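# Put the tent pole piece into the desk tray

## Task

Take the tent pole segment lying on the desk and set it down on the tray's floor so that no part of it sticks out past the tray's rim. When finished, the tray has to be lying flat with nearly its whole footprint still on the desk, every shelf unit has to be standing upright, and the robot must not have fallen or be left leaning.

## Robot and tools

Robot: a Rainbow Robotics RB-Y1 on a wheeled base. It has a bending torso (the lower part, called the leg, has ankle, knee and hip), a head with cameras, and two seven-joint arms, each ending in a five-finger hand. The base is 0.58 m wide, sticks out 0.10 m ahead of the drive-wheel axle and 0.57 m behind it, and sweeps a 0.58 m radius when turning in place. It cannot drive sideways. At the start both elbows are folded with open hands.

Frames: all positions are in metres. The base frame has its origin on the floor between the drive wheels, x forward, y to the left, z up. chest, left_hand and right_hand are printed in this frame; a hand point sits 0.045 m in front of its palm, with its +z along the straight fingers, +y out of the palm. The odometry frame is where the base frame was when the scene began; base_odometry counts only wheel turns (slip looks like travel), heading in rad, positive to the left.

Tool move: one action per call. Choose "base", "joints", or both, optionally with "min_time_s"; or use "target" (optionally with "min_time_s"). A call with no action just reports state and images.
- base: a single velocity command {"x_m_s", "turn_rad_s", "for_s"}. This is relative motion from wherever the robot stands, not a place. x_m_s forward speed in m/s (0.005 to 1.5 either sign, or 0); turn_rad_s leftward turn rate in rad/s (0.02 to 1.509 either sign, or 0); for_s duration 0.1 to 5 s, after which it stops. Distance is roughly speed times time; acceleration is about 0.4 to 0.5 m/s². Omitted speeds are 0.
- joints: absolute targets, keyed by joint name, in rad for torso, arm and head joints. Examples of ranges: torso_squat_rad 0 to 1.2 (lowers a level chest), torso_shift_rad -0.3 to 0.6 (hips forward), torso_pitch_rad -0.2 to 1.4 (bow forward), torso_yaw_rad -1.5 to 1.5 (left positive); head_pan_rad -0.523 to 0.523 (left positive), head_tilt_rad -0.35 to 1.57 (down positive). Shoulder pitch negative swings an arm forward and up; left_shoulder_roll_rad 0 to 3.141 and right_shoulder_roll_rad -3.141 to 0 raise the arms outward; elbow -2.617 to 0.01, negative bends. Finger keys (<side>_hand_little, ring, middle, index, thumb_turn, thumb_bend) are absolute on a -1 (closed) to +1 (open) scale; thumb_turn -1 puts the thumb opposite the fingers. <side>_hand_force_limit (-1 to 1, about 0 to 10 N, 15 N for thumb) and <side>_hand_speed (-0.96 to 1) are settings. The torso also has combined limits; breaking them gives "off_target".
- target: an absolute pose for one hand: "side" ("left"/"right"), x, y, z in metres in the base frame (-3 to 3), and quat_wxyz as the hand lines print it. It is always waited for and refused if another move is still running, or if it would bring the arm within 20 mm of the body or other arm. The hand moves on an arc; several small steps keep it straighter.
- min_time_s: 0.1 to 8 s, the shortest duration for the arm, head and torso motions.
- cameras: list of head_camera, left_wrist_camera, right_wrist_camera or all. blocking: true (default) waits for rest; false returns in about 0.5 s while motion continues; a later move replaces only the targets it names.

wait: seconds 0 to 10, commands nothing, returns state (early if earlier motions settle). stop: brakes every running motion; braked joints report "stopped". zoom_image: camera name and region [x0, y0, x1, y1] in pixels of that camera's newest image, at most 504 by 504. show_instructions: shows reference pages (here, pictures of the five-finger left hand). finished_scene: ends the scene for good (scene 1); the goal must hold without the robot.

Reading results: base_status, joint_status, left_hand_status, right_hand_status give how each motion ended: done, reached or short (with error), off_target, not_followed (arm check withheld it, "joint command not followed"), stopped, contact_stop (torso hit something), time_out, limit_stop_at_<name> (built-in or body guard), torque_fault, limit_stop_at_motor_heat. A refused call or an unexpected stop cancels the remaining move, wait and finished_scene calls in that reply. <side>_hand_stopped_by lists little, ring, middle, index, thumb_bend, thumb_turn as moving, target, force, stalled or fault; the *_load_n values are fingertip forces (near 0 after a grip is lost). lidar_m gives 12 distances in 30-degree sectors, first straight ahead, counter-clockwise, seen at 0.23 m height. motor_effort shows wheel effort (peak in brackets). Joint and external torques, wrist force and motor temperatures help detect contact, loads and heat. on_its_own lists what happened without being commanded.

Grasping: close fingers around objects 0.035 to 0.065 m thick with the thumb turned in front; a pinch of thumb tip and index pad works for light items. A closed hand holds roughly 0.3 kg. For gentle grips raise force_limit moderately and close slowly (hand_speed -0.94 or below). To let go, send more-open targets.

Avoid: dropping the pole or releasing it while it moves; knocking the tray off the desk or tilting it; bumping shelf units; driving fast into furniture (the base does not stop on contact, and the upper body can catch under a desk edge and tip the robot); quick bends or stops while reaching forward or carrying weight; letting the two arms press or hit each other (this can end the scene); high contact torque (10 s freeze) and long stretched holds that overheat motors; excessive force on fingers.

Each tool is called after "Call:" as name(argument=value, ...), one argument or row to a line, values as JSON.

Reference images:

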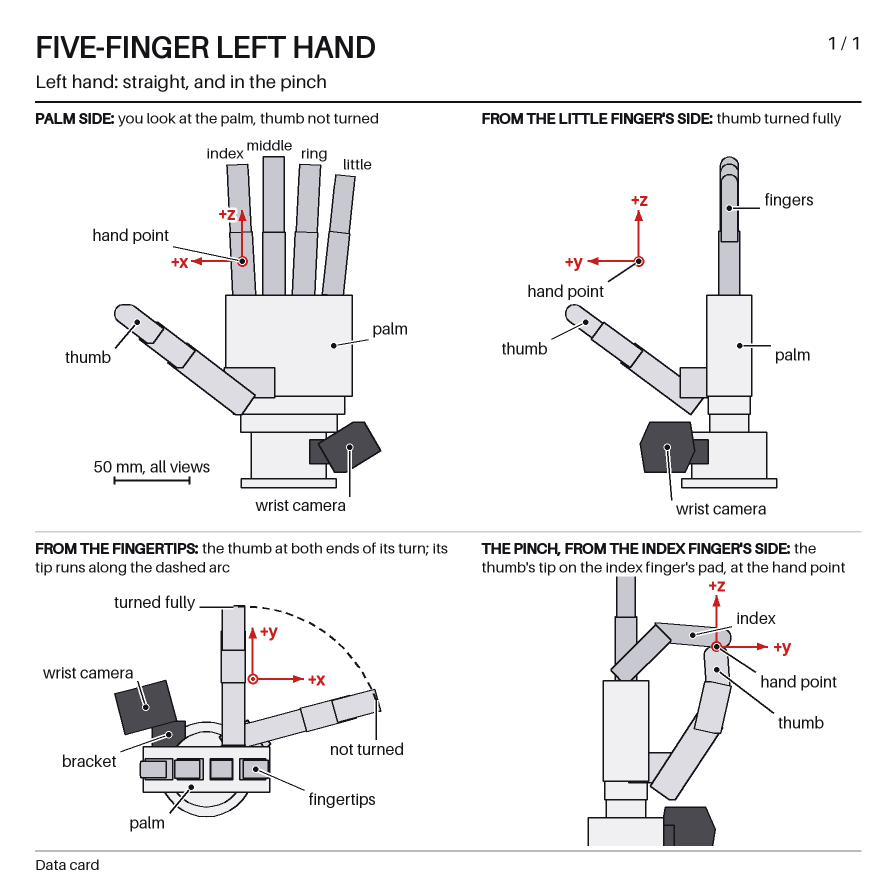

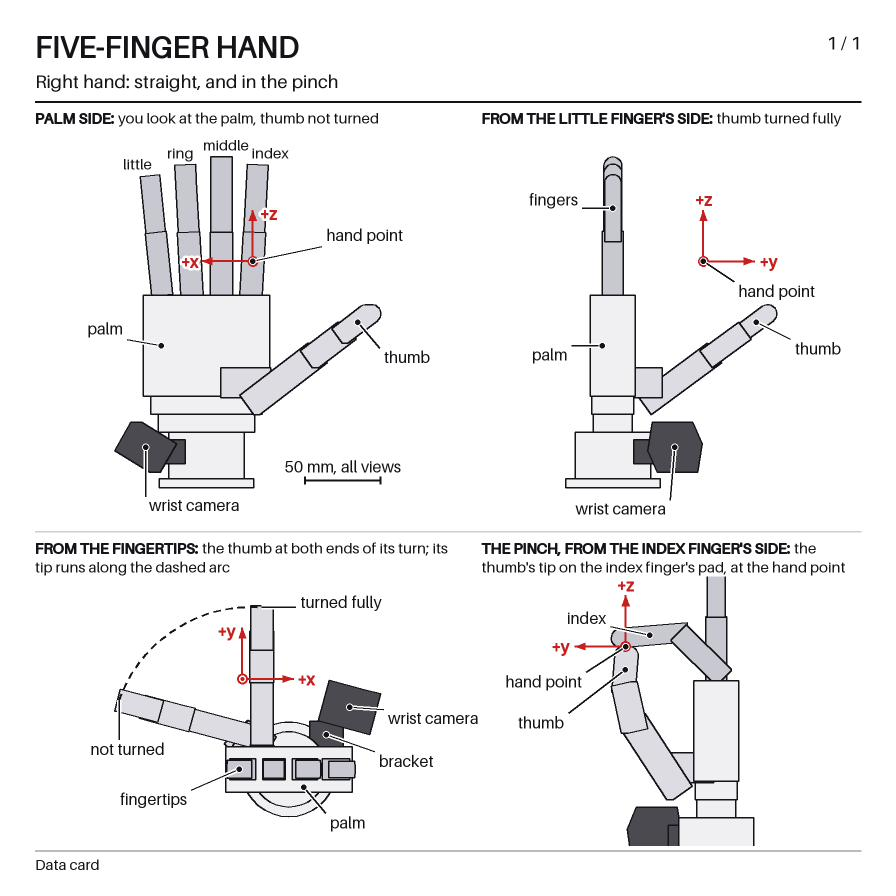

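## Session

Call:
move(
)

Scene clock: 0.00 s.
Joint torques (N m): no reading
External joint torques (N m): no reading
Motor temperatures (°C): left_arm=[33 35 36 39 34 44 43] | right_arm=[33 38 36 39 40 40 35]
Wrist force (N): no reading
Wrist torque (N m): no reading
Wrist force, peak (N): no reading
base_odometry: x=+0.000 y=+0.000 heading=+0.000
lidar_m: 1.28 0.98 1.02 2.02 1.96 1.79 2.23 2.78 2.92 2.76 2.67 1.35
base_status: not commanded
joint_positions: torso_squat_rad=+0.350 torso_shift_rad=+0.000 torso_pitch_rad=+0.000 torso_yaw_rad=+0.000 left_shoulder_pitch_rad=-0.018 left_shoulder_roll_rad=+0.127 left_shoulder_yaw_rad=+0.025 left_elbow_rad=-2.012 left_forearm_roll_rad=-0.012 left_wrist_pitch_rad=+1.045 left_hand_roll_rad=-0.014 right_shoulder_pitch_rad=+0.049 right_shoulder_roll_rad=-0.109 right_shoulder_yaw_rad=+0.042 right_elbow_rad=-2.172 right_forearm_roll_rad=-0.038 right_wrist_pitch_rad=+0.572 right_hand_roll_rad=+0.037 head_pan_rad=+0.000 head_tilt_rad=+0.400 left_hand_little=+1.000 left_hand_ring=+1.000 left_hand_middle=+1.000 left_hand_index=+1.000 left_hand_thumb_turn=+1.000 left_hand_thumb_bend=+1.000 left_hand_force_limit=+0.000 left_hand_speed=-0.800 right_hand_little=+1.000 right_hand_ring=+1.000 right_hand_middle=+1.000 right_hand_index=+1.000 right_hand_thumb_turn=+1.000 right_hand_thumb_bend=+1.000 right_hand_force_limit=+0.000 right_hand_speed=-0.800
joint_status: not commanded
wheel_motors_off: 0
left_hand_stopped_by: target,target,target,target,target,target
right_hand_stopped_by: target,target,target,target,target,target
left_little_load_n: 0.0
left_ring_load_n: 0.0
left_middle_load_n: 0.0
left_index_load_n: 0.0
left_thumb_bend_load_n: 0.0
left_thumb_turn_load_n: 0.0
right_little_load_n: 0.0
right_ring_load_n: 0.0
right_middle_load_n: 0.0
right_index_load_n: 0.0
right_thumb_bend_load_n: 0.0
right_thumb_turn_load_n: 0.0
motor_effort: left_wheel=+3 right_wheel=+1
chest: x=-0.2280 y=+0.0004 z=+1.2475 quat_wxyz=(+1.000, +0.000, +0.000, +0.000) (m; base frame)
left_hand: x=+0.2488 y=+0.2534 z=+0.9349 quat_wxyz=(+0.383, -0.602, +0.640, -0.284) (m; base frame)
right_hand: x=+0.2975 y=-0.1928 z=+1.0891 quat_wxyz=(+0.478, -0.545, +0.464, -0.510) (m; base frame)
pictures: head_camera, left_wrist_camera, right_wrist_camera

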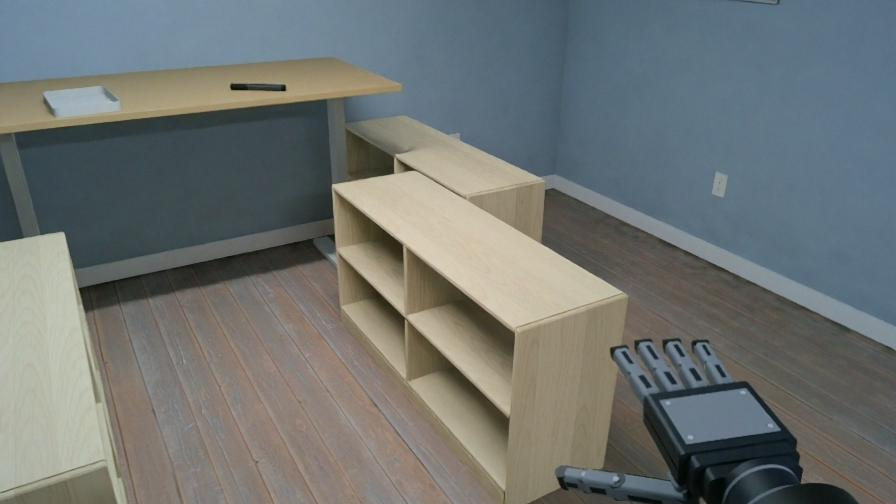

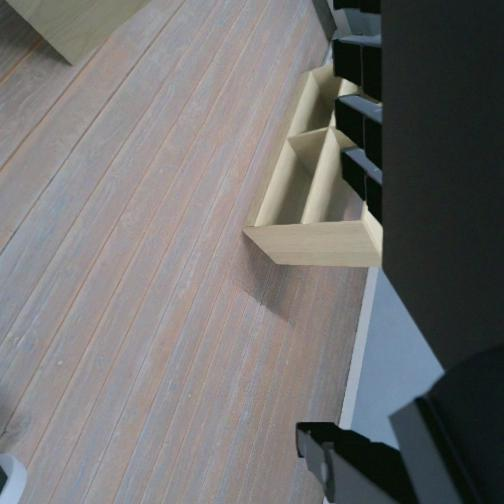

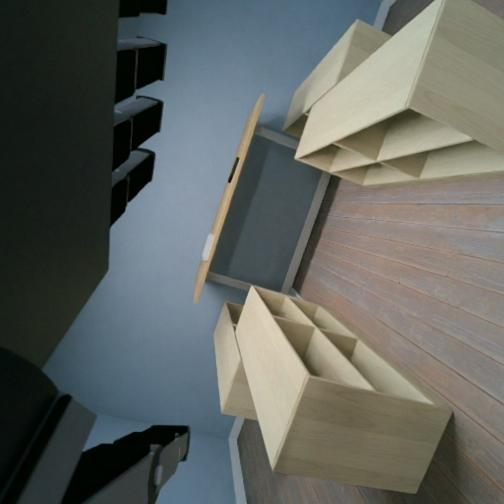

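Call:
move(
  joints={"head_pan_rad": 0.5, "head_tilt_rad": 0.45},
  cameras=["head_camera"],
)

Call:
move(
  joints={"head_pan_rad": 0.3, "head_tilt_rad": 0.2},
  cameras=["head_camera"],
)

Scene clock: 5.00 s.
Joint torques (N m): left_arm=[-11.45 3.11 1.31 -9.54 -0.38 -1.97 0.16] | right_arm=[-10.05 -1.4 -1.08 -9.76 -0.08 -2.47 0.1]
External joint torques (N m): left_arm=[-0.67 0.7 -0.11 0.07 -0.21 -0.26 0.17] | right_arm=[0.14 0.16 0.17 0.34 -0.33 -0.35 0.1]
Wrist force (N): left_arm=[-0.6 6.3 2.4] | right_arm=[0.6 12.6 12.9]
Wrist torque (N m): left_arm=[0.50 0.17 -0.39] | right_arm=[1.75 -1.64 0.00]
Wrist force, peak (N): left_arm=[0.0 7.4 2.4] | right_arm=[0.8 13.0 13.5]
move: done
base_odometry: x=+0.000 y=+0.000 heading=+0.000
lidar_m: 1.29 0.98 1.02 2.02 1.96 1.77 2.23 2.78 2.91 2.75 2.66 1.34
base_status: not commanded
joint_positions: torso_squat_rad=+0.350 torso_shift_rad=+0.000 torso_pitch_rad=+0.000 torso_yaw_rad=+0.000 left_shoulder_pitch_rad=-0.018 left_shoulder_roll_rad=+0.127 left_shoulder_yaw_rad=+0.025 left_elbow_rad=-2.012 left_forearm_roll_rad=-0.012 left_wrist_pitch_rad=+1.045 left_hand_roll_rad=-0.014 right_shoulder_pitch_rad=+0.049 right_shoulder_roll_rad=-0.109 right_shoulder_yaw_rad=+0.042 right_elbow_rad=-2.172 right_forearm_roll_rad=-0.038 right_wrist_pitch_rad=+0.572 right_hand_roll_rad=+0.037 head_pan_rad=+0.500 head_tilt_rad=+0.450 left_hand_little=+1.000 left_hand_ring=+1.000 left_hand_middle=+1.000 left_hand_index=+1.000 left_hand_thumb_turn=+1.000 left_hand_thumb_bend=+1.000 left_hand_force_limit=+0.000 left_hand_speed=-0.800 right_hand_little=+1.000 right_hand_ring=+1.000 right_hand_middle=+1.000 right_hand_index=+1.000 right_hand_thumb_turn=+1.000 right_hand_thumb_bend=+1.000 right_hand_force_limit=+0.000 right_hand_speed=-0.800
joint_status: all done
wheel_motors_off: 0
left_hand_stopped_by: target,target,target,target,target,target
right_hand_stopped_by: target,target,target,target,target,target
left_little_load_n: 0.0
left_ring_load_n: 0.0
left_middle_load_n: 0.0
left_index_load_n: 0.0
left_thumb_bend_load_n: 0.0
left_thumb_turn_load_n: 0.0
right_little_load_n: -0.5
right_ring_load_n: 0.0
right_middle_load_n: 0.0
right_index_load_n: 0.0
right_thumb_bend_load_n: -0.5
right_thumb_turn_load_n: -0.5
motor_effort: left_wheel=+3(3) right_wheel=+2(4)
chest: x=-0.2280 y=+0.0004 z=+1.2475 quat_wxyz=(+1.000, +0.000, +0.000, +0.000)
left_hand: x=+0.2488 y=+0.2534 z=+0.9349 quat_wxyz=(+0.383, -0.602, +0.640, -0.284)
right_hand: x=+0.2975 y=-0.1928 z=+1.0891 quat_wxyz=(+0.478, -0.545, +0.464, -0.510)

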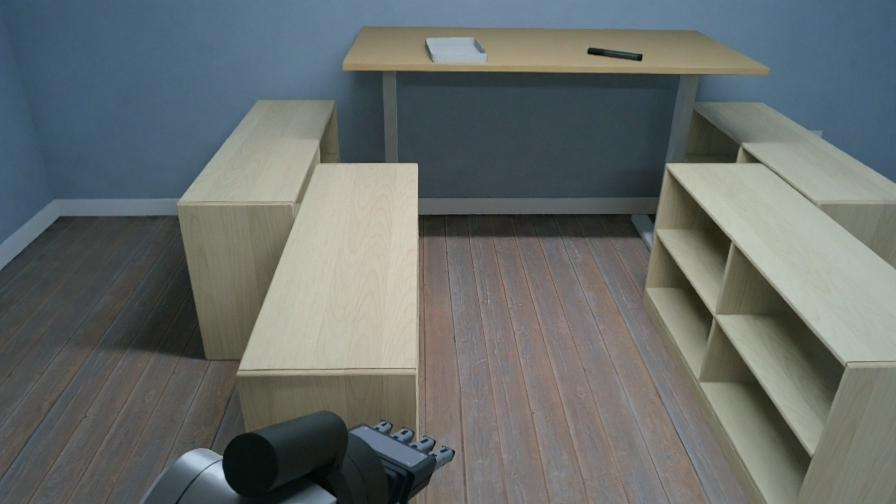

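Scene clock: 5.80 s.
Joint torques (N m): left_arm=[-11.31 3.1 1.43 -9.66 -0.27 -1.84 0.18] | right_arm=[-9.86 -1.58 -0.77 -9.98 0.11 -2.38 0.07]
External joint torques (N m): left_arm=[-0.53 0.69 0.01 -0.06 -0.1 -0.13 0.18] | right_arm=[0.32 -0.03 0.49 0.11 -0.15 -0.26 0.07]
Wrist force (N): left_arm=[-1.3 6.3 2.8] | right_arm=[0.8 12.7 13.1]
Wrist torque (N m): left_arm=[0.50 0.31 -0.44] | right_arm=[1.74 -1.68 0.04]
Wrist force, peak (N): left_arm=[-0.5 7.1 2.5] | right_arm=[0.5 13.0 13.3]
move: done
base_odometry: x=+0.000 y=+0.000 heading=+0.000
lidar_m: 1.28 0.98 1.03 2.03 1.96 1.78 2.22 2.78 2.92 2.74 2.66 1.36
base_status: not commanded
joint_positions: torso_squat_rad=+0.350 torso_shift_rad=+0.000 torso_pitch_rad=+0.000 torso_yaw_rad=+0.000 left_shoulder_pitch_rad=-0.018 left_shoulder_roll_rad=+0.127 left_shoulder_yaw_rad=+0.025 left_elbow_rad=-2.012 left_forearm_roll_rad=-0.012 left_wrist_pitch_rad=+1.045 left_hand_roll_rad=-0.014 right_shoulder_pitch_rad=+0.049 right_shoulder_roll_rad=-0.109 right_shoulder_yaw_rad=+0.042 right_elbow_rad=-2.172 right_forearm_roll_rad=-0.038 right_wrist_pitch_rad=+0.572 right_hand_roll_rad=+0.037 head_pan_rad=+0.300 head_tilt_rad=+0.200 left_hand_little=+1.000 left_hand_ring=+1.000 left_hand_middle=+1.000 left_hand_index=+1.000 left_hand_thumb_turn=+1.000 left_hand_thumb_bend=+1.000 left_hand_force_limit=+0.000 left_hand_speed=-0.800 right_hand_little=+1.000 right_hand_ring=+1.000 right_hand_middle=+1.000 right_hand_index=+1.000 right_hand_thumb_turn=+1.000 right_hand_thumb_bend=+1.000 right_hand_force_limit=+0.000 right_hand_speed=-0.800
joint_status: all done
wheel_motors_off: 0
left_hand_stopped_by: target,target,target,target,target,target
right_hand_stopped_by: target,target,target,target,target,target
left_little_load_n: 0.0
left_ring_load_n: 0.0
left_middle_load_n: 0.0
left_index_load_n: 0.0
left_thumb_bend_load_n: 0.0
left_thumb_turn_load_n: 0.0
right_little_load_n: -0.5
right_ring_load_n: 0.0
right_middle_load_n: -0.5
right_index_load_n: 0.0
right_thumb_bend_load_n: 0.0
right_thumb_turn_load_n: 0.0
motor_effort: left_wheel=+3(3) right_wheel=+3(4)
chest: x=-0.2280 y=+0.0004 z=+1.2475 quat_wxyz=(+1.000, +0.000, +0.000, +0.000)
left_hand: x=+0.2488 y=+0.2534 z=+0.9349 quat_wxyz=(+0.383, -0.602, +0.640, -0.284)
right_hand: x=+0.2975 y=-0.1928 z=+1.0891 quat_wxyz=(+0.478, -0.545, +0.464, -0.510)

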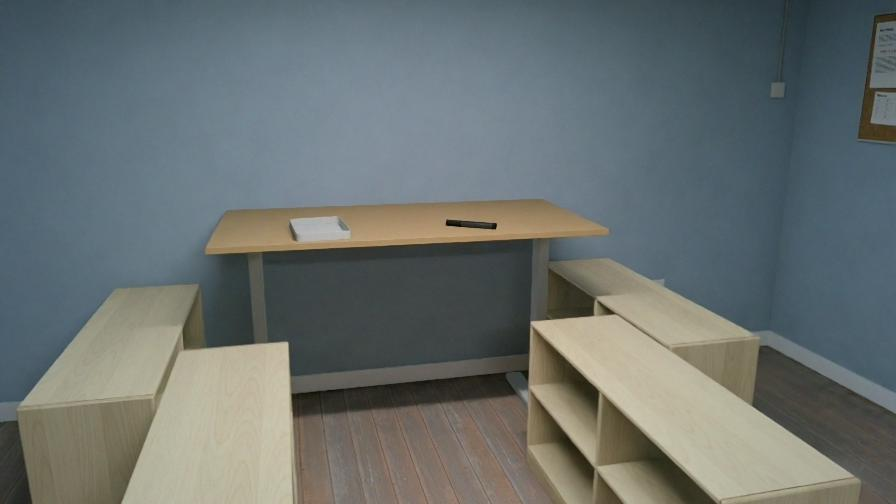

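Call:
move(
  base={"turn_rad_s": 0.2, "for_s": 1.0},
  joints={"head_pan_rad": 0.3, "head_tilt_rad": 0.5, "left_elbow_rad": -2.2, "left_wrist_pitch_rad": 0.6, "right_elbow_rad": -2.3},
  cameras=["head_camera"],
)

Scene clock: 83.97 s.
Joint torques (N m): left_arm=[-10.28 2.78 1.33 -8.96 -0.26 -1.97 0.18] | right_arm=[-9.86 -1.25 -0.8 -9.33 0.05 -2.27 0.12]
External joint torques (N m): left_arm=[0.19 0.72 -0.06 0.31 -0.17 0.02 0.18] | right_arm=[-0.16 0.19 0.39 0.25 -0.19 -0.16 0.12]
Wrist force (N): left_arm=[-0.4 7.3 -0.9] | right_arm=[0.8 13.0 12.2]
Wrist torque (N m): left_arm=[0.81 0.04 -0.38] | right_arm=[1.85 -1.64 0.06]
Wrist force, peak (N): left_arm=[-0.7 8.1 2.5] | right_arm=[0.8 13.9 13.5]
move: done
base_odometry: x=+0.000 y=+0.000 heading=+0.200
lidar_m: 1.78 0.98 2.27 1.97 1.95 1.78 2.78 2.78 3.15 2.67 2.66 1.27
base_status: done (sent for 1 of 1 s)
joint_positions: torso_squat_rad=+0.350 torso_shift_rad=+0.000 torso_pitch_rad=+0.000 torso_yaw_rad=+0.000 left_shoulder_pitch_rad=-0.019 left_shoulder_roll_rad=+0.127 left_shoulder_yaw_rad=+0.025 left_elbow_rad=-2.200 left_forearm_roll_rad=-0.012 left_wrist_pitch_rad=+0.600 left_hand_roll_rad=-0.014 right_shoulder_pitch_rad=+0.049 right_shoulder_roll_rad=-0.109 right_shoulder_yaw_rad=+0.042 right_elbow_rad=-2.300 right_forearm_roll_rad=-0.038 right_wrist_pitch_rad=+0.572 right_hand_roll_rad=+0.037 head_pan_rad=+0.300 head_tilt_rad=+0.500 left_hand_little=+1.000 left_hand_ring=+1.000 left_hand_middle=+1.000 left_hand_index=+1.000 left_hand_thumb_turn=+1.000 left_hand_thumb_bend=+1.000 left_hand_force_limit=+0.000 left_hand_speed=-0.800 right_hand_little=+1.000 right_hand_ring=+1.000 right_hand_middle=+1.000 right_hand_index=+1.000 right_hand_thumb_turn=+1.000 right_hand_thumb_bend=+1.000 right_hand_force_limit=+0.000 right_hand_speed=-0.800
joint_status: all done
wheel_motors_off: 0
left_hand_stopped_by: target,target,target,target,target,target
right_hand_stopped_by: target,target,target,target,target,target
left_little_load_n: 0.0
left_ring_load_n: 0.0
left_middle_load_n: -0.5
left_index_load_n: 0.0
left_thumb_bend_load_n: 0.0
left_thumb_turn_load_n: 0.0
right_little_load_n: 0.0
right_ring_load_n: 0.0
right_middle_load_n: 0.0
right_index_load_n: 0.0
right_thumb_bend_load_n: 0.0
right_thumb_turn_load_n: -0.5
motor_effort: left_wheel=-3(29) right_wheel=+1(39)
chest: x=-0.2280 y=+0.0004 z=+1.2475 quat_wxyz=(+1.000, +0.000, +0.000, +0.000)
left_hand: x=+0.3109 y=+0.2287 z=+1.1336 quat_wxyz=(+0.555, -0.455, +0.518, -0.467)
right_hand: x=+0.2879 y=-0.1863 z=+1.1535 quat_wxyz=(+0.511, -0.513, +0.430, -0.539)

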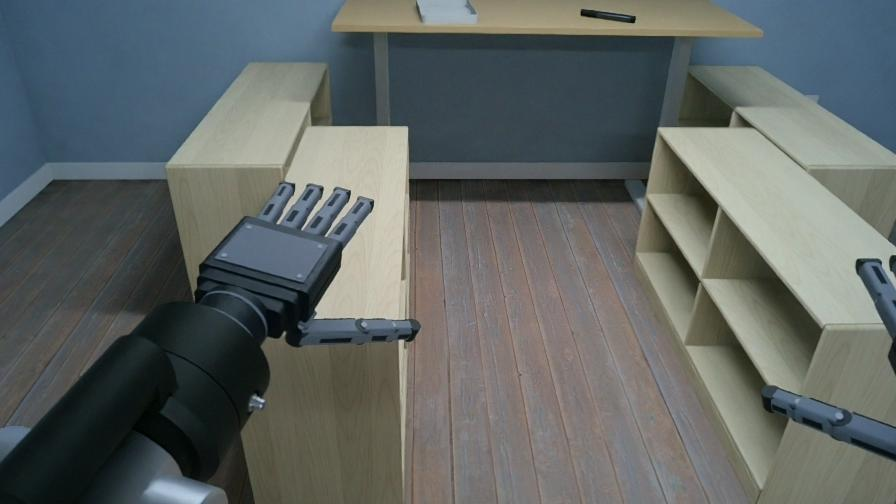

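Call:
move(
  base={"x_m_s": 0.3, "for_s": 2.5},
  joints={"head_pan_rad": 0.0},
)

Call:
move(
  base={"turn_rad_s": 0.3, "for_s": 1.1},
  cameras=["head_camera"],
)

Scene clock: 91.57 s.
Joint torques (N m): left_arm=[-10.61 2.72 1.45 -8.99 -0.25 -2.02 0.17] | right_arm=[-9.56 -1.54 -0.86 -9.49 0.18 -2.1 -0.01]
External joint torques (N m): left_arm=[-0.14 0.66 0.07 0.28 -0.16 -0.03 0.17] | right_arm=[0.13 -0.09 0.33 0.09 -0.06 0.01 -0.01]
Wrist force (N): left_arm=[-0.4 7.8 -1.1] | right_arm=[1.6 12.8 12.3]
Wrist torque (N m): left_arm=[0.95 0.00 -0.43] | right_arm=[1.82 -1.78 0.07]
Wrist force, peak (N): left_arm=[-0.7 8.5 -1.7] | right_arm=[1.0 13.2 13.0]
move: done
base_odometry: x=+0.735 y=+0.149 heading=+0.200
lidar_m: 1.57 0.91 0.42 0.51 2.17 2.39 3.51 3.51 2.89 2.45 0.65 1.05
base_status: done (sent for 2.5 of 2.5 s)
joint_positions: torso_squat_rad=+0.350 torso_shift_rad=+0.000 torso_pitch_rad=+0.000 torso_yaw_rad=+0.000 left_shoulder_pitch_rad=-0.018 left_shoulder_roll_rad=+0.127 left_shoulder_yaw_rad=+0.025 left_elbow_rad=-2.200 left_forearm_roll_rad=-0.012 left_wrist_pitch_rad=+0.600 left_hand_roll_rad=-0.014 right_shoulder_pitch_rad=+0.049 right_shoulder_roll_rad=-0.109 right_shoulder_yaw_rad=+0.042 right_elbow_rad=-2.300 right_forearm_roll_rad=-0.038 right_wrist_pitch_rad=+0.572 right_hand_roll_rad=+0.037 head_pan_rad=+0.000 head_tilt_rad=+0.500 left_hand_little=+1.000 left_hand_ring=+1.000 left_hand_middle=+1.000 left_hand_index=+1.000 left_hand_thumb_turn=+1.000 left_hand_thumb_bend=+1.000 left_hand_force_limit=+0.000 left_hand_speed=-0.800 right_hand_little=+1.000 right_hand_ring=+1.000 right_hand_middle=+1.000 right_hand_index=+1.000 right_hand_thumb_turn=+1.000 right_hand_thumb_bend=+1.000 right_hand_force_limit=+0.000 right_hand_speed=-0.800
joint_status: all done
wheel_motors_off: 0
left_hand_stopped_by: target,target,target,target,target,target
right_hand_stopped_by: target,target,target,target,target,target
left_little_load_n: 0.0
left_ring_load_n: 0.0
left_middle_load_n: 0.0
left_index_load_n: 0.0
left_thumb_bend_load_n: 0.0
left_thumb_turn_load_n: 0.0
right_little_load_n: 0.0
right_ring_load_n: 0.0
right_middle_load_n: 0.0
right_index_load_n: 0.0
right_thumb_bend_load_n: 0.0
right_thumb_turn_load_n: 0.0
motor_effort: left_wheel=+3(41) right_wheel=-9(45)
chest: x=-0.2279 y=+0.0004 z=+1.2475 quat_wxyz=(+1.000, +0.000, +0.000, +0.000)
left_hand: x=+0.3109 y=+0.2287 z=+1.1335 quat_wxyz=(+0.555, -0.455, +0.518, -0.466)
right_hand: x=+0.2879 y=-0.1862 z=+1.1535 quat_wxyz=(+0.511, -0.513, +0.430, -0.539)
pictures: none

Scene clock: 93.57 s.
Joint torques (N m): left_arm=[-10.98 2.73 1.5 -9.02 -0.25 -1.98 0.22] | right_arm=[-9.63 -1.36 -0.41 -9.45 0.08 -2.35 -0.02]
External joint torques (N m): left_arm=[-0.51 0.67 0.11 0.25 -0.16 0.01 0.22] | right_arm=[0.07 0.08 0.78 0.13 -0.16 -0.24 -0.02]
Wrist force (N): left_arm=[-1.0 7.0 -1.3] | right_arm=[0.9 12.4 12.5]
Wrist torque (N m): left_arm=[0.78 0.09 -0.44] | right_arm=[1.71 -1.70 0.04]
Wrist force, peak (N): left_arm=[-0.6 8.4 -0.5] | right_arm=[1.0 13.2 12.3]
move: done
base_odometry: x=+0.735 y=+0.149 heading=+0.530
lidar_m: 1.49 0.92 0.41 2.16 2.29 2.55 3.48 3.35 2.53 0.88 0.64 1.05
base_status: done (sent for 1.1 of 1.1 s)
joint_positions: torso_squat_rad=+0.350 torso_shift_rad=+0.000 torso_pitch_rad=+0.000 torso_yaw_rad=+0.000 left_shoulder_pitch_rad=-0.018 left_shoulder_roll_rad=+0.127 left_shoulder_yaw_rad=+0.025 left_elbow_rad=-2.200 left_forearm_roll_rad=-0.012 left_wrist_pitch_rad=+0.600 left_hand_roll_rad=-0.014 right_shoulder_pitch_rad=+0.049 right_shoulder_roll_rad=-0.109 right_shoulder_yaw_rad=+0.042 right_elbow_rad=-2.300 right_forearm_roll_rad=-0.038 right_wrist_pitch_rad=+0.572 right_hand_roll_rad=+0.037 head_pan_rad=+0.000 head_tilt_rad=+0.500 left_hand_little=+1.000 left_hand_ring=+1.000 left_hand_middle=+1.000 left_hand_index=+1.000 left_hand_thumb_turn=+1.000 left_hand_thumb_bend=+1.000 left_hand_force_limit=+0.000 left_hand_speed=-0.800 right_hand_little=+1.000 right_hand_ring=+1.000 right_hand_middle=+1.000 right_hand_index=+1.000 right_hand_thumb_turn=+1.000 right_hand_thumb_bend=+1.000 right_hand_force_limit=+0.000 right_hand_speed=-0.800
joint_status: not commanded
wheel_motors_off: 0
left_hand_stopped_by: target,target,target,target,target,target
right_hand_stopped_by: target,target,target,target,target,target
left_little_load_n: 0.0
left_ring_load_n: 0.0
left_middle_load_n: 0.0
left_index_load_n: -0.5
left_thumb_bend_load_n: 0.0
left_thumb_turn_load_n: 0.0
right_little_load_n: 0.0
right_ring_load_n: 0.0
right_middle_load_n: 0.0
right_index_load_n: -0.5
right_thumb_bend_load_n: 0.0
right_thumb_turn_load_n: 0.0
motor_effort: left_wheel=+1(46) right_wheel=+8(44)
chest: x=-0.2279 y=+0.0004 z=+1.2475 quat_wxyz=(+1.000, +0.000, +0.000, +0.000)
left_hand: x=+0.3109 y=+0.2287 z=+1.1335 quat_wxyz=(+0.555, -0.455, +0.518, -0.466)
right_hand: x=+0.2879 y=-0.1863 z=+1.1535 quat_wxyz=(+0.511, -0.513, +0.430, -0.539)

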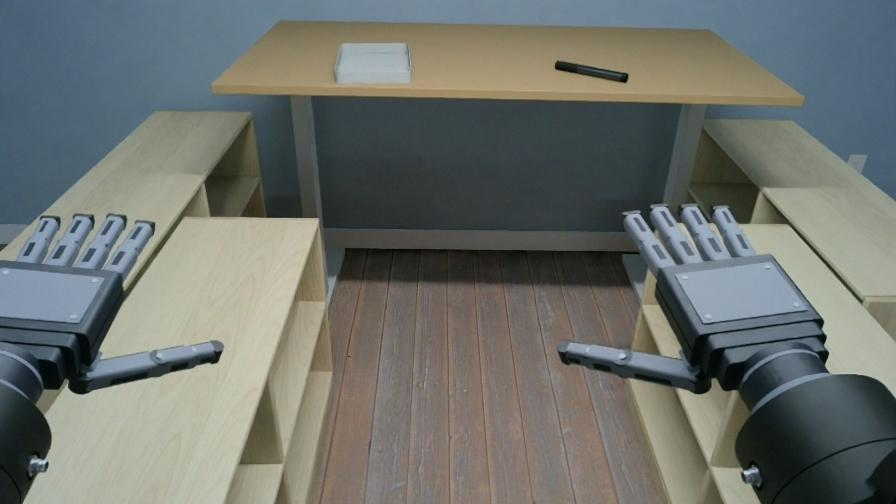

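Call:
move(
  joints={"head_tilt_rad": 0.9, "left_shoulder_roll_rad": 0.35, "right_shoulder_roll_rad": -0.35},
  cameras=["head_camera"],
)

Scene clock: 116.33 s.
Joint torques (N m): left_arm=[-10.93 6.3 3.16 -8.45 -0.33 -1.96 0.11] | right_arm=[-9.77 -4.74 -3.32 -8.76 0.35 -2.15 -0.06]
External joint torques (N m): left_arm=[-0.46 1.38 -0.6 0.3 0 -0.08 0.12] | right_arm=[-0.09 -0.02 0.47 0.37 -0.15 -0.14 -0.07]
Wrist force (N): left_arm=[0.6 7.1 -1.3] | right_arm=[-0.4 12.3 11.5]
Wrist torque (N m): left_arm=[0.82 -0.04 -0.35] | right_arm=[1.80 -1.57 -0.04]
Wrist force, peak (N): left_arm=[-0.6 8.3 -1.8] | right_arm=[1.1 13.0 12.8]
move: done
base_odometry: x=+0.735 y=+0.149 heading=+0.530
lidar_m: 1.50 0.91 0.41 2.17 2.27 2.56 3.50 3.33 2.53 0.89 0.64 1.04
base_status: not commanded
joint_positions: torso_squat_rad=+0.350 torso_shift_rad=+0.000 torso_pitch_rad=+0.000 torso_yaw_rad=+0.000 left_shoulder_pitch_rad=-0.018 left_shoulder_roll_rad=+0.350 left_shoulder_yaw_rad=+0.025 left_elbow_rad=-2.200 left_forearm_roll_rad=-0.012 left_wrist_pitch_rad=+0.600 left_hand_roll_rad=-0.014 right_shoulder_pitch_rad=+0.049 right_shoulder_roll_rad=-0.350 right_shoulder_yaw_rad=+0.042 right_elbow_rad=-2.300 right_forearm_roll_rad=-0.038 right_wrist_pitch_rad=+0.572 right_hand_roll_rad=+0.037 head_pan_rad=+0.000 head_tilt_rad=+0.900 left_hand_little=+1.000 left_hand_ring=+1.000 left_hand_middle=+1.000 left_hand_index=+1.000 left_hand_thumb_turn=+1.000 left_hand_thumb_bend=+1.000 left_hand_force_limit=+0.000 left_hand_speed=-0.800 right_hand_little=+1.000 right_hand_ring=+1.000 right_hand_middle=+1.000 right_hand_index=+1.000 right_hand_thumb_turn=+1.000 right_hand_thumb_bend=+1.000 right_hand_force_limit=+0.000 right_hand_speed=-0.800
joint_status: all done
wheel_motors_off: 0
left_hand_stopped_by: target,target,target,target,target,target
right_hand_stopped_by: target,target,target,target,target,target
left_little_load_n: 0.0
left_ring_load_n: -0.5
left_middle_load_n: 0.0
left_index_load_n: 0.0
left_thumb_bend_load_n: 0.0
left_thumb_turn_load_n: 0.0
right_little_load_n: 0.0
right_ring_load_n: 0.0
right_middle_load_n: 0.0
right_index_load_n: 0.0
right_thumb_bend_load_n: 0.0
right_thumb_turn_load_n: 0.0
motor_effort: left_wheel=+2(2) right_wheel=+9(10)
chest: x=-0.2279 y=+0.0004 z=+1.2475 quat_wxyz=(+1.000, +0.000, +0.000, +0.000)
left_hand: x=+0.3110 y=+0.2734 z=+1.1412 quat_wxyz=(+0.603, -0.391, +0.565, -0.405)
right_hand: x=+0.2870 y=-0.2234 z=+1.1478 quat_wxyz=(+0.448, -0.574, +0.360, -0.583)

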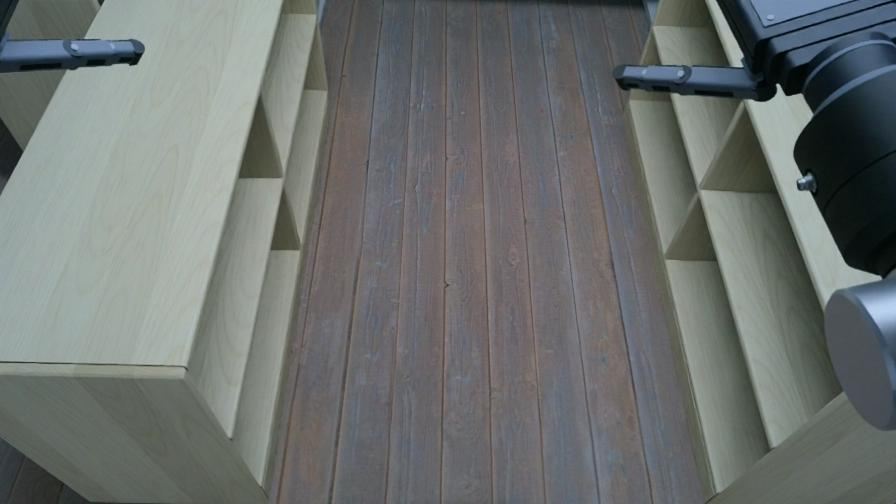

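Call:
move(
  base={"turn_rad_s": -0.2, "for_s": 0.9},
  joints={"head_tilt_rad": 0.5},
)

Call:
move(
  base={"x_m_s": 0.25, "for_s": 2.0},
)

Call:
move(
  base={"turn_rad_s": 0.2, "for_s": 0.9},
  cameras=["head_camera"],
)

Call:
zoom_image(
  camera="head_camera",
  region=[200, 0, 700, 200],
)

Scene clock: 128.33 s.
Joint torques (N m): left_arm=[-10.69 6.25 3.5 -8.45 -0.39 -1.91 0.12] | right_arm=[-9.71 -4.72 -3.28 -8.8 0.46 -2.29 0.23]
External joint torques (N m): left_arm=[-0.22 1.33 -0.25 0.3 -0.06 -0.03 0.12] | right_arm=[-0.03 0.01 0.51 0.32 -0.04 -0.27 0.22]
Wrist force (N): left_arm=[1.0 7.4 -1.1] | right_arm=[-0.7 11.7 12.5]
Wrist torque (N m): left_arm=[0.85 -0.08 -0.30] | right_arm=[1.64 -1.54 -0.10]
Wrist force, peak (N): left_arm=[0.7 7.9 -1.2] | right_arm=[0.2 12.9 12.8]
move: done
base_odometry: x=+0.735 y=+0.149 heading=+0.350
lidar_m: 1.57 0.92 0.41 0.68 2.19 2.39 3.49 3.55 2.68 2.45 0.64 1.05
base_status: done (sent for 0.9 of 0.9 s)
joint_positions: torso_squat_rad=+0.350 torso_shift_rad=+0.000 torso_pitch_rad=+0.000 torso_yaw_rad=+0.000 left_shoulder_pitch_rad=-0.018 left_shoulder_roll_rad=+0.350 left_shoulder_yaw_rad=+0.025 left_elbow_rad=-2.200 left_forearm_roll_rad=-0.012 left_wrist_pitch_rad=+0.600 left_hand_roll_rad=-0.014 right_shoulder_pitch_rad=+0.049 right_shoulder_roll_rad=-0.350 right_shoulder_yaw_rad=+0.042 right_elbow_rad=-2.300 right_forearm_roll_rad=-0.038 right_wrist_pitch_rad=+0.572 right_hand_roll_rad=+0.037 head_pan_rad=+0.000 head_tilt_rad=+0.500 left_hand_little=+1.000 left_hand_ring=+1.000 left_hand_middle=+1.000 left_hand_index=+1.000 left_hand_thumb_turn=+1.000 left_hand_thumb_bend=+1.000 left_hand_force_limit=+0.000 left_hand_speed=-0.800 right_hand_little=+1.000 right_hand_ring=+1.000 right_hand_middle=+1.000 right_hand_index=+1.000 right_hand_thumb_turn=+1.000 right_hand_thumb_bend=+1.000 right_hand_force_limit=+0.000 right_hand_speed=-0.800
joint_status: all done
wheel_motors_off: 0
left_hand_stopped_by: target,target,target,target,target,target
right_hand_stopped_by: target,target,target,target,target,target
left_little_load_n: -0.5
left_ring_load_n: 0.0
left_middle_load_n: 0.0
left_index_load_n: 0.0
left_thumb_bend_load_n: 0.5
left_thumb_turn_load_n: 0.0
right_little_load_n: 0.0
right_ring_load_n: 0.0
right_middle_load_n: 0.0
right_index_load_n: 0.0
right_thumb_bend_load_n: 0.0
right_thumb_turn_load_n: 0.0
motor_effort: left_wheel=-3(21) right_wheel=-7(30)
chest: x=-0.2280 y=+0.0004 z=+1.2475 quat_wxyz=(+1.000, +0.000, +0.000, +0.000)
left_hand: x=+0.3110 y=+0.2735 z=+1.1412 quat_wxyz=(+0.603, -0.391, +0.565, -0.405)
right_hand: x=+0.2870 y=-0.2234 z=+1.1478 quat_wxyz=(+0.448, -0.575, +0.360, -0.583)
pictures: none

Scene clock: 131.30 s.
Joint torques (N m): left_arm=[-10.94 6.31 3.44 -8.48 -0.38 -2.01 0.13] | right_arm=[-9.7 -4.59 -2.65 -8.86 0.11 -2.09 0.27]
External joint torques (N m): left_arm=[-0.47 1.39 -0.31 0.27 -0.06 -0.13 0.13] | right_arm=[-0.02 0.14 1.14 0.26 -0.39 -0.08 0.27]
Wrist force (N): left_arm=[0.6 6.8 -1.1] | right_arm=[-0.1 12.3 11.9]
Wrist torque (N m): left_arm=[0.79 -0.02 -0.34] | right_arm=[1.80 -1.63 -0.03]
Wrist force, peak (N): left_arm=[0.8 8.0 -1.5] | right_arm=[-0.9 12.8 12.9]
move: done
base_odometry: x=+1.205 y=+0.321 heading=+0.352
lidar_m: 1.84 1.04 0.53 2.20 0.44 2.81 4.00 3.98 0.59 0.58 0.64 1.10
base_status: done (sent for 2 of 2 s)
joint_positions: torso_squat_rad=+0.350 torso_shift_rad=+0.000 torso_pitch_rad=+0.000 torso_yaw_rad=+0.000 left_shoulder_pitch_rad=-0.018 left_shoulder_roll_rad=+0.350 left_shoulder_yaw_rad=+0.025 left_elbow_rad=-2.200 left_forearm_roll_rad=-0.012 left_wrist_pitch_rad=+0.600 left_hand_roll_rad=-0.014 right_shoulder_pitch_rad=+0.049 right_shoulder_roll_rad=-0.350 right_shoulder_yaw_rad=+0.042 right_elbow_rad=-2.300 right_forearm_roll_rad=-0.038 right_wrist_pitch_rad=+0.572 right_hand_roll_rad=+0.037 head_pan_rad=+0.000 head_tilt_rad=+0.500 left_hand_little=+1.000 left_hand_ring=+1.000 left_hand_middle=+1.000 left_hand_index=+1.000 left_hand_thumb_turn=+1.000 left_hand_thumb_bend=+1.000 left_hand_force_limit=+0.000 left_hand_speed=-0.800 right_hand_little=+1.000 right_hand_ring=+1.000 right_hand_middle=+1.000 right_hand_index=+1.000 right_hand_thumb_turn=+1.000 right_hand_thumb_bend=+1.000 right_hand_force_limit=+0.000 right_hand_speed=-0.800
joint_status: not commanded
wheel_motors_off: 0
left_hand_stopped_by: target,target,target,target,target,target
right_hand_stopped_by: target,target,target,target,target,target
left_little_load_n: 0.5
left_ring_load_n: 0.0
left_middle_load_n: 0.0
left_index_load_n: 0.0
left_thumb_bend_load_n: 0.0
left_thumb_turn_load_n: 0.0
right_little_load_n: 0.0
right_ring_load_n: 0.0
right_middle_load_n: 0.0
right_index_load_n: 0.0
right_thumb_bend_load_n: 0.0
right_thumb_turn_load_n: -0.5
motor_effort: left_wheel=+14(50) right_wheel=-21(35)
chest: x=-0.2279 y=+0.0004 z=+1.2475 quat_wxyz=(+1.000, +0.000, +0.000, +0.000)
left_hand: x=+0.3110 y=+0.2735 z=+1.1412 quat_wxyz=(+0.603, -0.391, +0.565, -0.405)
right_hand: x=+0.2870 y=-0.2234 z=+1.1478 quat_wxyz=(+0.448, -0.575, +0.360, -0.583)
pictures: none

Scene clock: 133.03 s.
Joint torques (N m): left_arm=[-10.74 6.36 3.16 -8.36 -0.38 -1.93 0.11] | right_arm=[-10.03 -4.21 -2.96 -8.94 0.38 -2.16 0.21]
External joint torques (N m): left_arm=[-0.26 1.44 -0.6 0.39 -0.05 -0.05 0.11] | right_arm=[-0.35 0.51 0.83 0.18 -0.12 -0.15 0.2]
Wrist force (N): left_arm=[1.1 7.5 -1.5] | right_arm=[-0.5 12.2 12.5]
Wrist torque (N m): left_arm=[0.87 -0.17 -0.33] | right_arm=[1.71 -1.59 -0.06]
Wrist force, peak (N): left_arm=[1.2 7.6 -0.9] | right_arm=[-0.1 12.3 13.1]
move: done
base_odometry: x=+1.205 y=+0.321 heading=+0.531
lidar_m: 1.85 0.53 0.54 0.73 0.44 2.81 4.00 3.27 0.58 2.38 0.63 1.10
base_status: done (sent for 0.9 of 0.9 s)
joint_positions: torso_squat_rad=+0.350 torso_shift_rad=+0.000 torso_pitch_rad=+0.000 torso_yaw_rad=+0.000 left_shoulder_pitch_rad=-0.018 left_shoulder_roll_rad=+0.350 left_shoulder_yaw_rad=+0.025 left_elbow_rad=-2.200 left_forearm_roll_rad=-0.012 left_wrist_pitch_rad=+0.600 left_hand_roll_rad=-0.014 right_shoulder_pitch_rad=+0.049 right_shoulder_roll_rad=-0.350 right_shoulder_yaw_rad=+0.042 right_elbow_rad=-2.300 right_forearm_roll_rad=-0.038 right_wrist_pitch_rad=+0.572 right_hand_roll_rad=+0.037 head_pan_rad=+0.000 head_tilt_rad=+0.500 left_hand_little=+1.000 left_hand_ring=+1.000 left_hand_middle=+1.000 left_hand_index=+1.000 left_hand_thumb_turn=+1.000 left_hand_thumb_bend=+1.000 left_hand_force_limit=+0.000 left_hand_speed=-0.800 right_hand_little=+1.000 right_hand_ring=+1.000 right_hand_middle=+1.000 right_hand_index=+1.000 right_hand_thumb_turn=+1.000 right_hand_thumb_bend=+1.000 right_hand_force_limit=+0.000 right_hand_speed=-0.800
joint_status: not commanded
wheel_motors_off: 0
left_hand_stopped_by: target,target,target,target,target,target
right_hand_stopped_by: target,target,target,target,target,target
left_little_load_n: 0.0
left_ring_load_n: 0.0
left_middle_load_n: 0.0
left_index_load_n: 0.0
left_thumb_bend_load_n: 0.0
left_thumb_turn_load_n: 0.0
right_little_load_n: 0.0
right_ring_load_n: 0.0
right_middle_load_n: 0.0
right_index_load_n: 0.0
right_thumb_bend_load_n: 0.0
right_thumb_turn_load_n: 0.0
motor_effort: left_wheel=-10(39) right_wheel=-6(40)
chest: x=-0.2280 y=+0.0004 z=+1.2475 quat_wxyz=(+1.000, +0.000, +0.000, +0.000)
left_hand: x=+0.3110 y=+0.2735 z=+1.1412 quat_wxyz=(+0.603, -0.391, +0.565, -0.405)
right_hand: x=+0.2870 y=-0.2234 z=+1.1478 quat_wxyz=(+0.448, -0.575, +0.360, -0.583)

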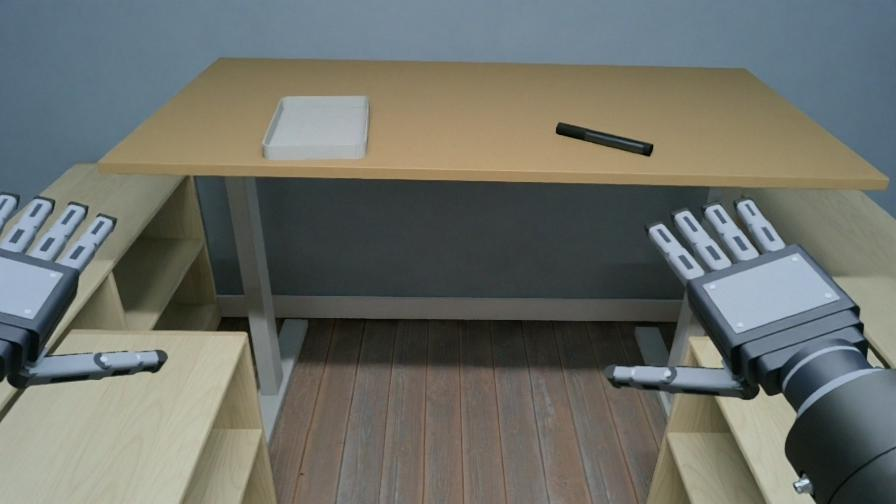

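Scaled by 1.008 from the camera's image (finer frame: 1280x720).

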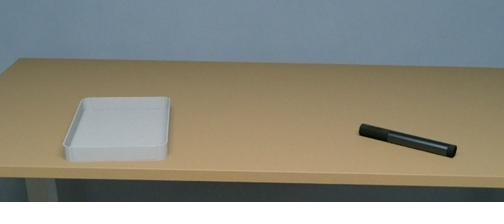

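Call:
move(
  base={"x_m_s": 0.25, "for_s": 2.8},
  cameras=["head_camera"],
)

Scene clock: 172.97 s.
Joint torques (N m): left_arm=[-10.8 6.39 3.36 -8.37 -0.29 -1.88 0.2] | right_arm=[-9.98 -4.74 -2.89 -8.78 0.2 -2.27 0.12]
External joint torques (N m): left_arm=[-0.33 1.47 -0.39 0.37 0.04 0 0.21] | right_arm=[-0.3 -0.02 0.91 0.34 -0.3 -0.26 0.12]
Wrist force (N): left_arm=[0.7 7.2 -0.5] | right_arm=[-0.7 12.4 12.7]
Wrist torque (N m): left_arm=[0.82 -0.02 -0.35] | right_arm=[1.80 -1.55 -0.05]
Wrist force, peak (N): left_arm=[0.7 8.0 -1.3] | right_arm=[-0.5 12.6 13.4]
move: done
base_odometry: x=+1.808 y=+0.676 heading=+0.532
lidar_m: 1.13 0.82 0.44 0.75 0.47 0.98 4.70 1.09 0.64 0.85 0.61 1.16
base_status: done (sent for 2.8 of 2.8 s)
joint_positions: torso_squat_rad=+0.350 torso_shift_rad=+0.000 torso_pitch_rad=+0.000 torso_yaw_rad=+0.000 left_shoulder_pitch_rad=-0.018 left_shoulder_roll_rad=+0.350 left_shoulder_yaw_rad=+0.025 left_elbow_rad=-2.200 left_forearm_roll_rad=-0.012 left_wrist_pitch_rad=+0.600 left_hand_roll_rad=-0.014 right_shoulder_pitch_rad=+0.049 right_shoulder_roll_rad=-0.350 right_shoulder_yaw_rad=+0.042 right_elbow_rad=-2.300 right_forearm_roll_rad=-0.038 right_wrist_pitch_rad=+0.572 right_hand_roll_rad=+0.037 head_pan_rad=+0.000 head_tilt_rad=+0.500 left_hand_little=+1.000 left_hand_ring=+1.000 left_hand_middle=+1.000 left_hand_index=+1.000 left_hand_thumb_turn=+1.000 left_hand_thumb_bend=+1.000 left_hand_force_limit=+0.000 left_hand_speed=-0.800 right_hand_little=+1.000 right_hand_ring=+1.000 right_hand_middle=+1.000 right_hand_index=+1.000 right_hand_thumb_turn=+1.000 right_hand_thumb_bend=+1.000 right_hand_force_limit=+0.000 right_hand_speed=-0.800
joint_status: not commanded
wheel_motors_off: 0
left_hand_stopped_by: target,target,target,target,target,target
right_hand_stopped_by: target,target,target,target,target,target
left_little_load_n: -0.5
left_ring_load_n: -0.5
left_middle_load_n: -0.5
left_index_load_n: 0.0
left_thumb_bend_load_n: 0.0
left_thumb_turn_load_n: 0.0
right_little_load_n: 0.0
right_ring_load_n: 0.0
right_middle_load_n: 0.0
right_index_load_n: 0.0
right_thumb_bend_load_n: 0.0
right_thumb_turn_load_n: 0.0
motor_effort: left_wheel=+8(41) right_wheel=-14(43)
chest: x=-0.2279 y=+0.0004 z=+1.2475 quat_wxyz=(+1.000, +0.000, +0.000, +0.000)
left_hand: x=+0.3110 y=+0.2735 z=+1.1412 quat_wxyz=(+0.603, -0.391, +0.565, -0.405)
right_hand: x=+0.2870 y=-0.2234 z=+1.1478 quat_wxyz=(+0.448, -0.575, +0.360, -0.583)

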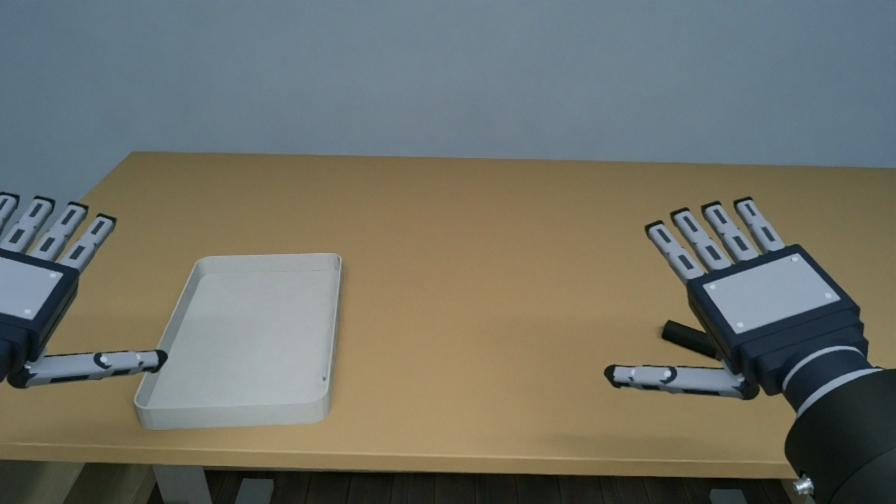

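Call:
move(
  joints={"right_shoulder_pitch_rad": 0.8, "left_shoulder_pitch_rad": 0.5, "head_tilt_rad": 0.6, "head_pan_rad": -0.1},
  cameras=["head_camera"],
)

Call:
zoom_image(
  camera="head_camera",
  region=[600, 150, 896, 400],
)

Scene clock: 189.57 s.
Joint torques (N m): left_arm=[-4.1 6.1 3.72 -10.1 -0.39 -2.09 0.2] | right_arm=[0.75 -5.5 -3.71 -10.1 0.32 -2.05 0.12]
External joint torques (N m): left_arm=[-1.11 1.22 -0.2 -0.55 -0.06 -0.38 0.2] | right_arm=[-1.49 -0.75 0.01 -0.43 -0.18 -0.4 0.12]
Wrist force (N): left_arm=[0.0 6.2 1.8] | right_arm=[-0.5 11.6 16.2]
Wrist torque (N m): left_arm=[0.54 0.15 -0.35] | right_arm=[1.49 -1.70 -0.07]
Wrist force, peak (N): left_arm=[0.4 8.3 0.8] | right_arm=[-0.5 14.0 15.1]
move: done
base_odometry: x=+1.808 y=+0.676 heading=+0.532
lidar_m: 1.14 0.81 0.44 0.75 0.48 0.98 4.70 1.09 0.66 0.85 0.61 1.17
base_status: not commanded
joint_positions: torso_squat_rad=+0.350 torso_shift_rad=+0.000 torso_pitch_rad=+0.000 torso_yaw_rad=+0.000 left_shoulder_pitch_rad=+0.500 left_shoulder_roll_rad=+0.350 left_shoulder_yaw_rad=+0.025 left_elbow_rad=-2.200 left_forearm_roll_rad=-0.012 left_wrist_pitch_rad=+0.600 left_hand_roll_rad=-0.014 right_shoulder_pitch_rad=+0.800 right_shoulder_roll_rad=-0.350 right_shoulder_yaw_rad=+0.042 right_elbow_rad=-2.300 right_forearm_roll_rad=-0.038 right_wrist_pitch_rad=+0.572 right_hand_roll_rad=+0.037 head_pan_rad=-0.100 head_tilt_rad=+0.600 left_hand_little=+1.000 left_hand_ring=+1.000 left_hand_middle=+1.000 left_hand_index=+1.000 left_hand_thumb_turn=+1.000 left_hand_thumb_bend=+1.000 left_hand_force_limit=+0.000 left_hand_speed=-0.800 right_hand_little=+1.000 right_hand_ring=+1.000 right_hand_middle=+1.000 right_hand_index=+1.000 right_hand_thumb_turn=+1.000 right_hand_thumb_bend=+1.000 right_hand_force_limit=+0.000 right_hand_speed=-0.800
joint_status: all done
wheel_motors_off: 0
left_hand_stopped_by: target,target,target,target,target,target
right_hand_stopped_by: target,target,target,target,target,target
left_little_load_n: 0.0
left_ring_load_n: 0.5
left_middle_load_n: 0.0
left_index_load_n: 0.0
left_thumb_bend_load_n: 0.0
left_thumb_turn_load_n: 0.0
right_little_load_n: 0.0
right_ring_load_n: 0.0
right_middle_load_n: 0.0
right_index_load_n: 0.0
right_thumb_bend_load_n: 0.0
right_thumb_turn_load_n: 0.0
motor_effort: left_wheel=+11(12) right_wheel=-11(16)
chest: x=-0.2280 y=+0.0004 z=+1.2475 quat_wxyz=(+1.000, +0.000, +0.000, +0.000)
left_hand: x=+0.1442 y=+0.3562 z=+0.9140 quat_wxyz=(+0.482, -0.525, +0.657, -0.244)
right_hand: x=+0.0321 y=-0.3280 z=+0.8605 quat_wxyz=(+0.219, -0.690, +0.561, -0.400)

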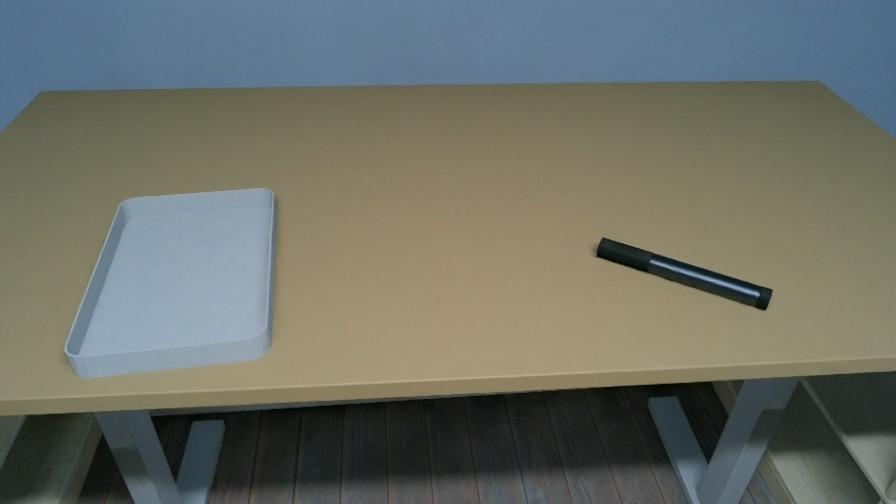

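Scaled by 1.703 from the camera's image (finer frame: 1280x720).

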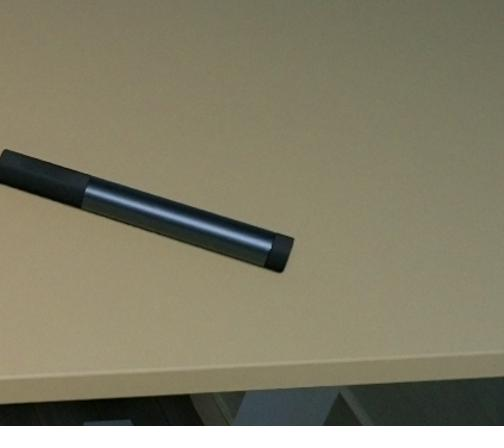

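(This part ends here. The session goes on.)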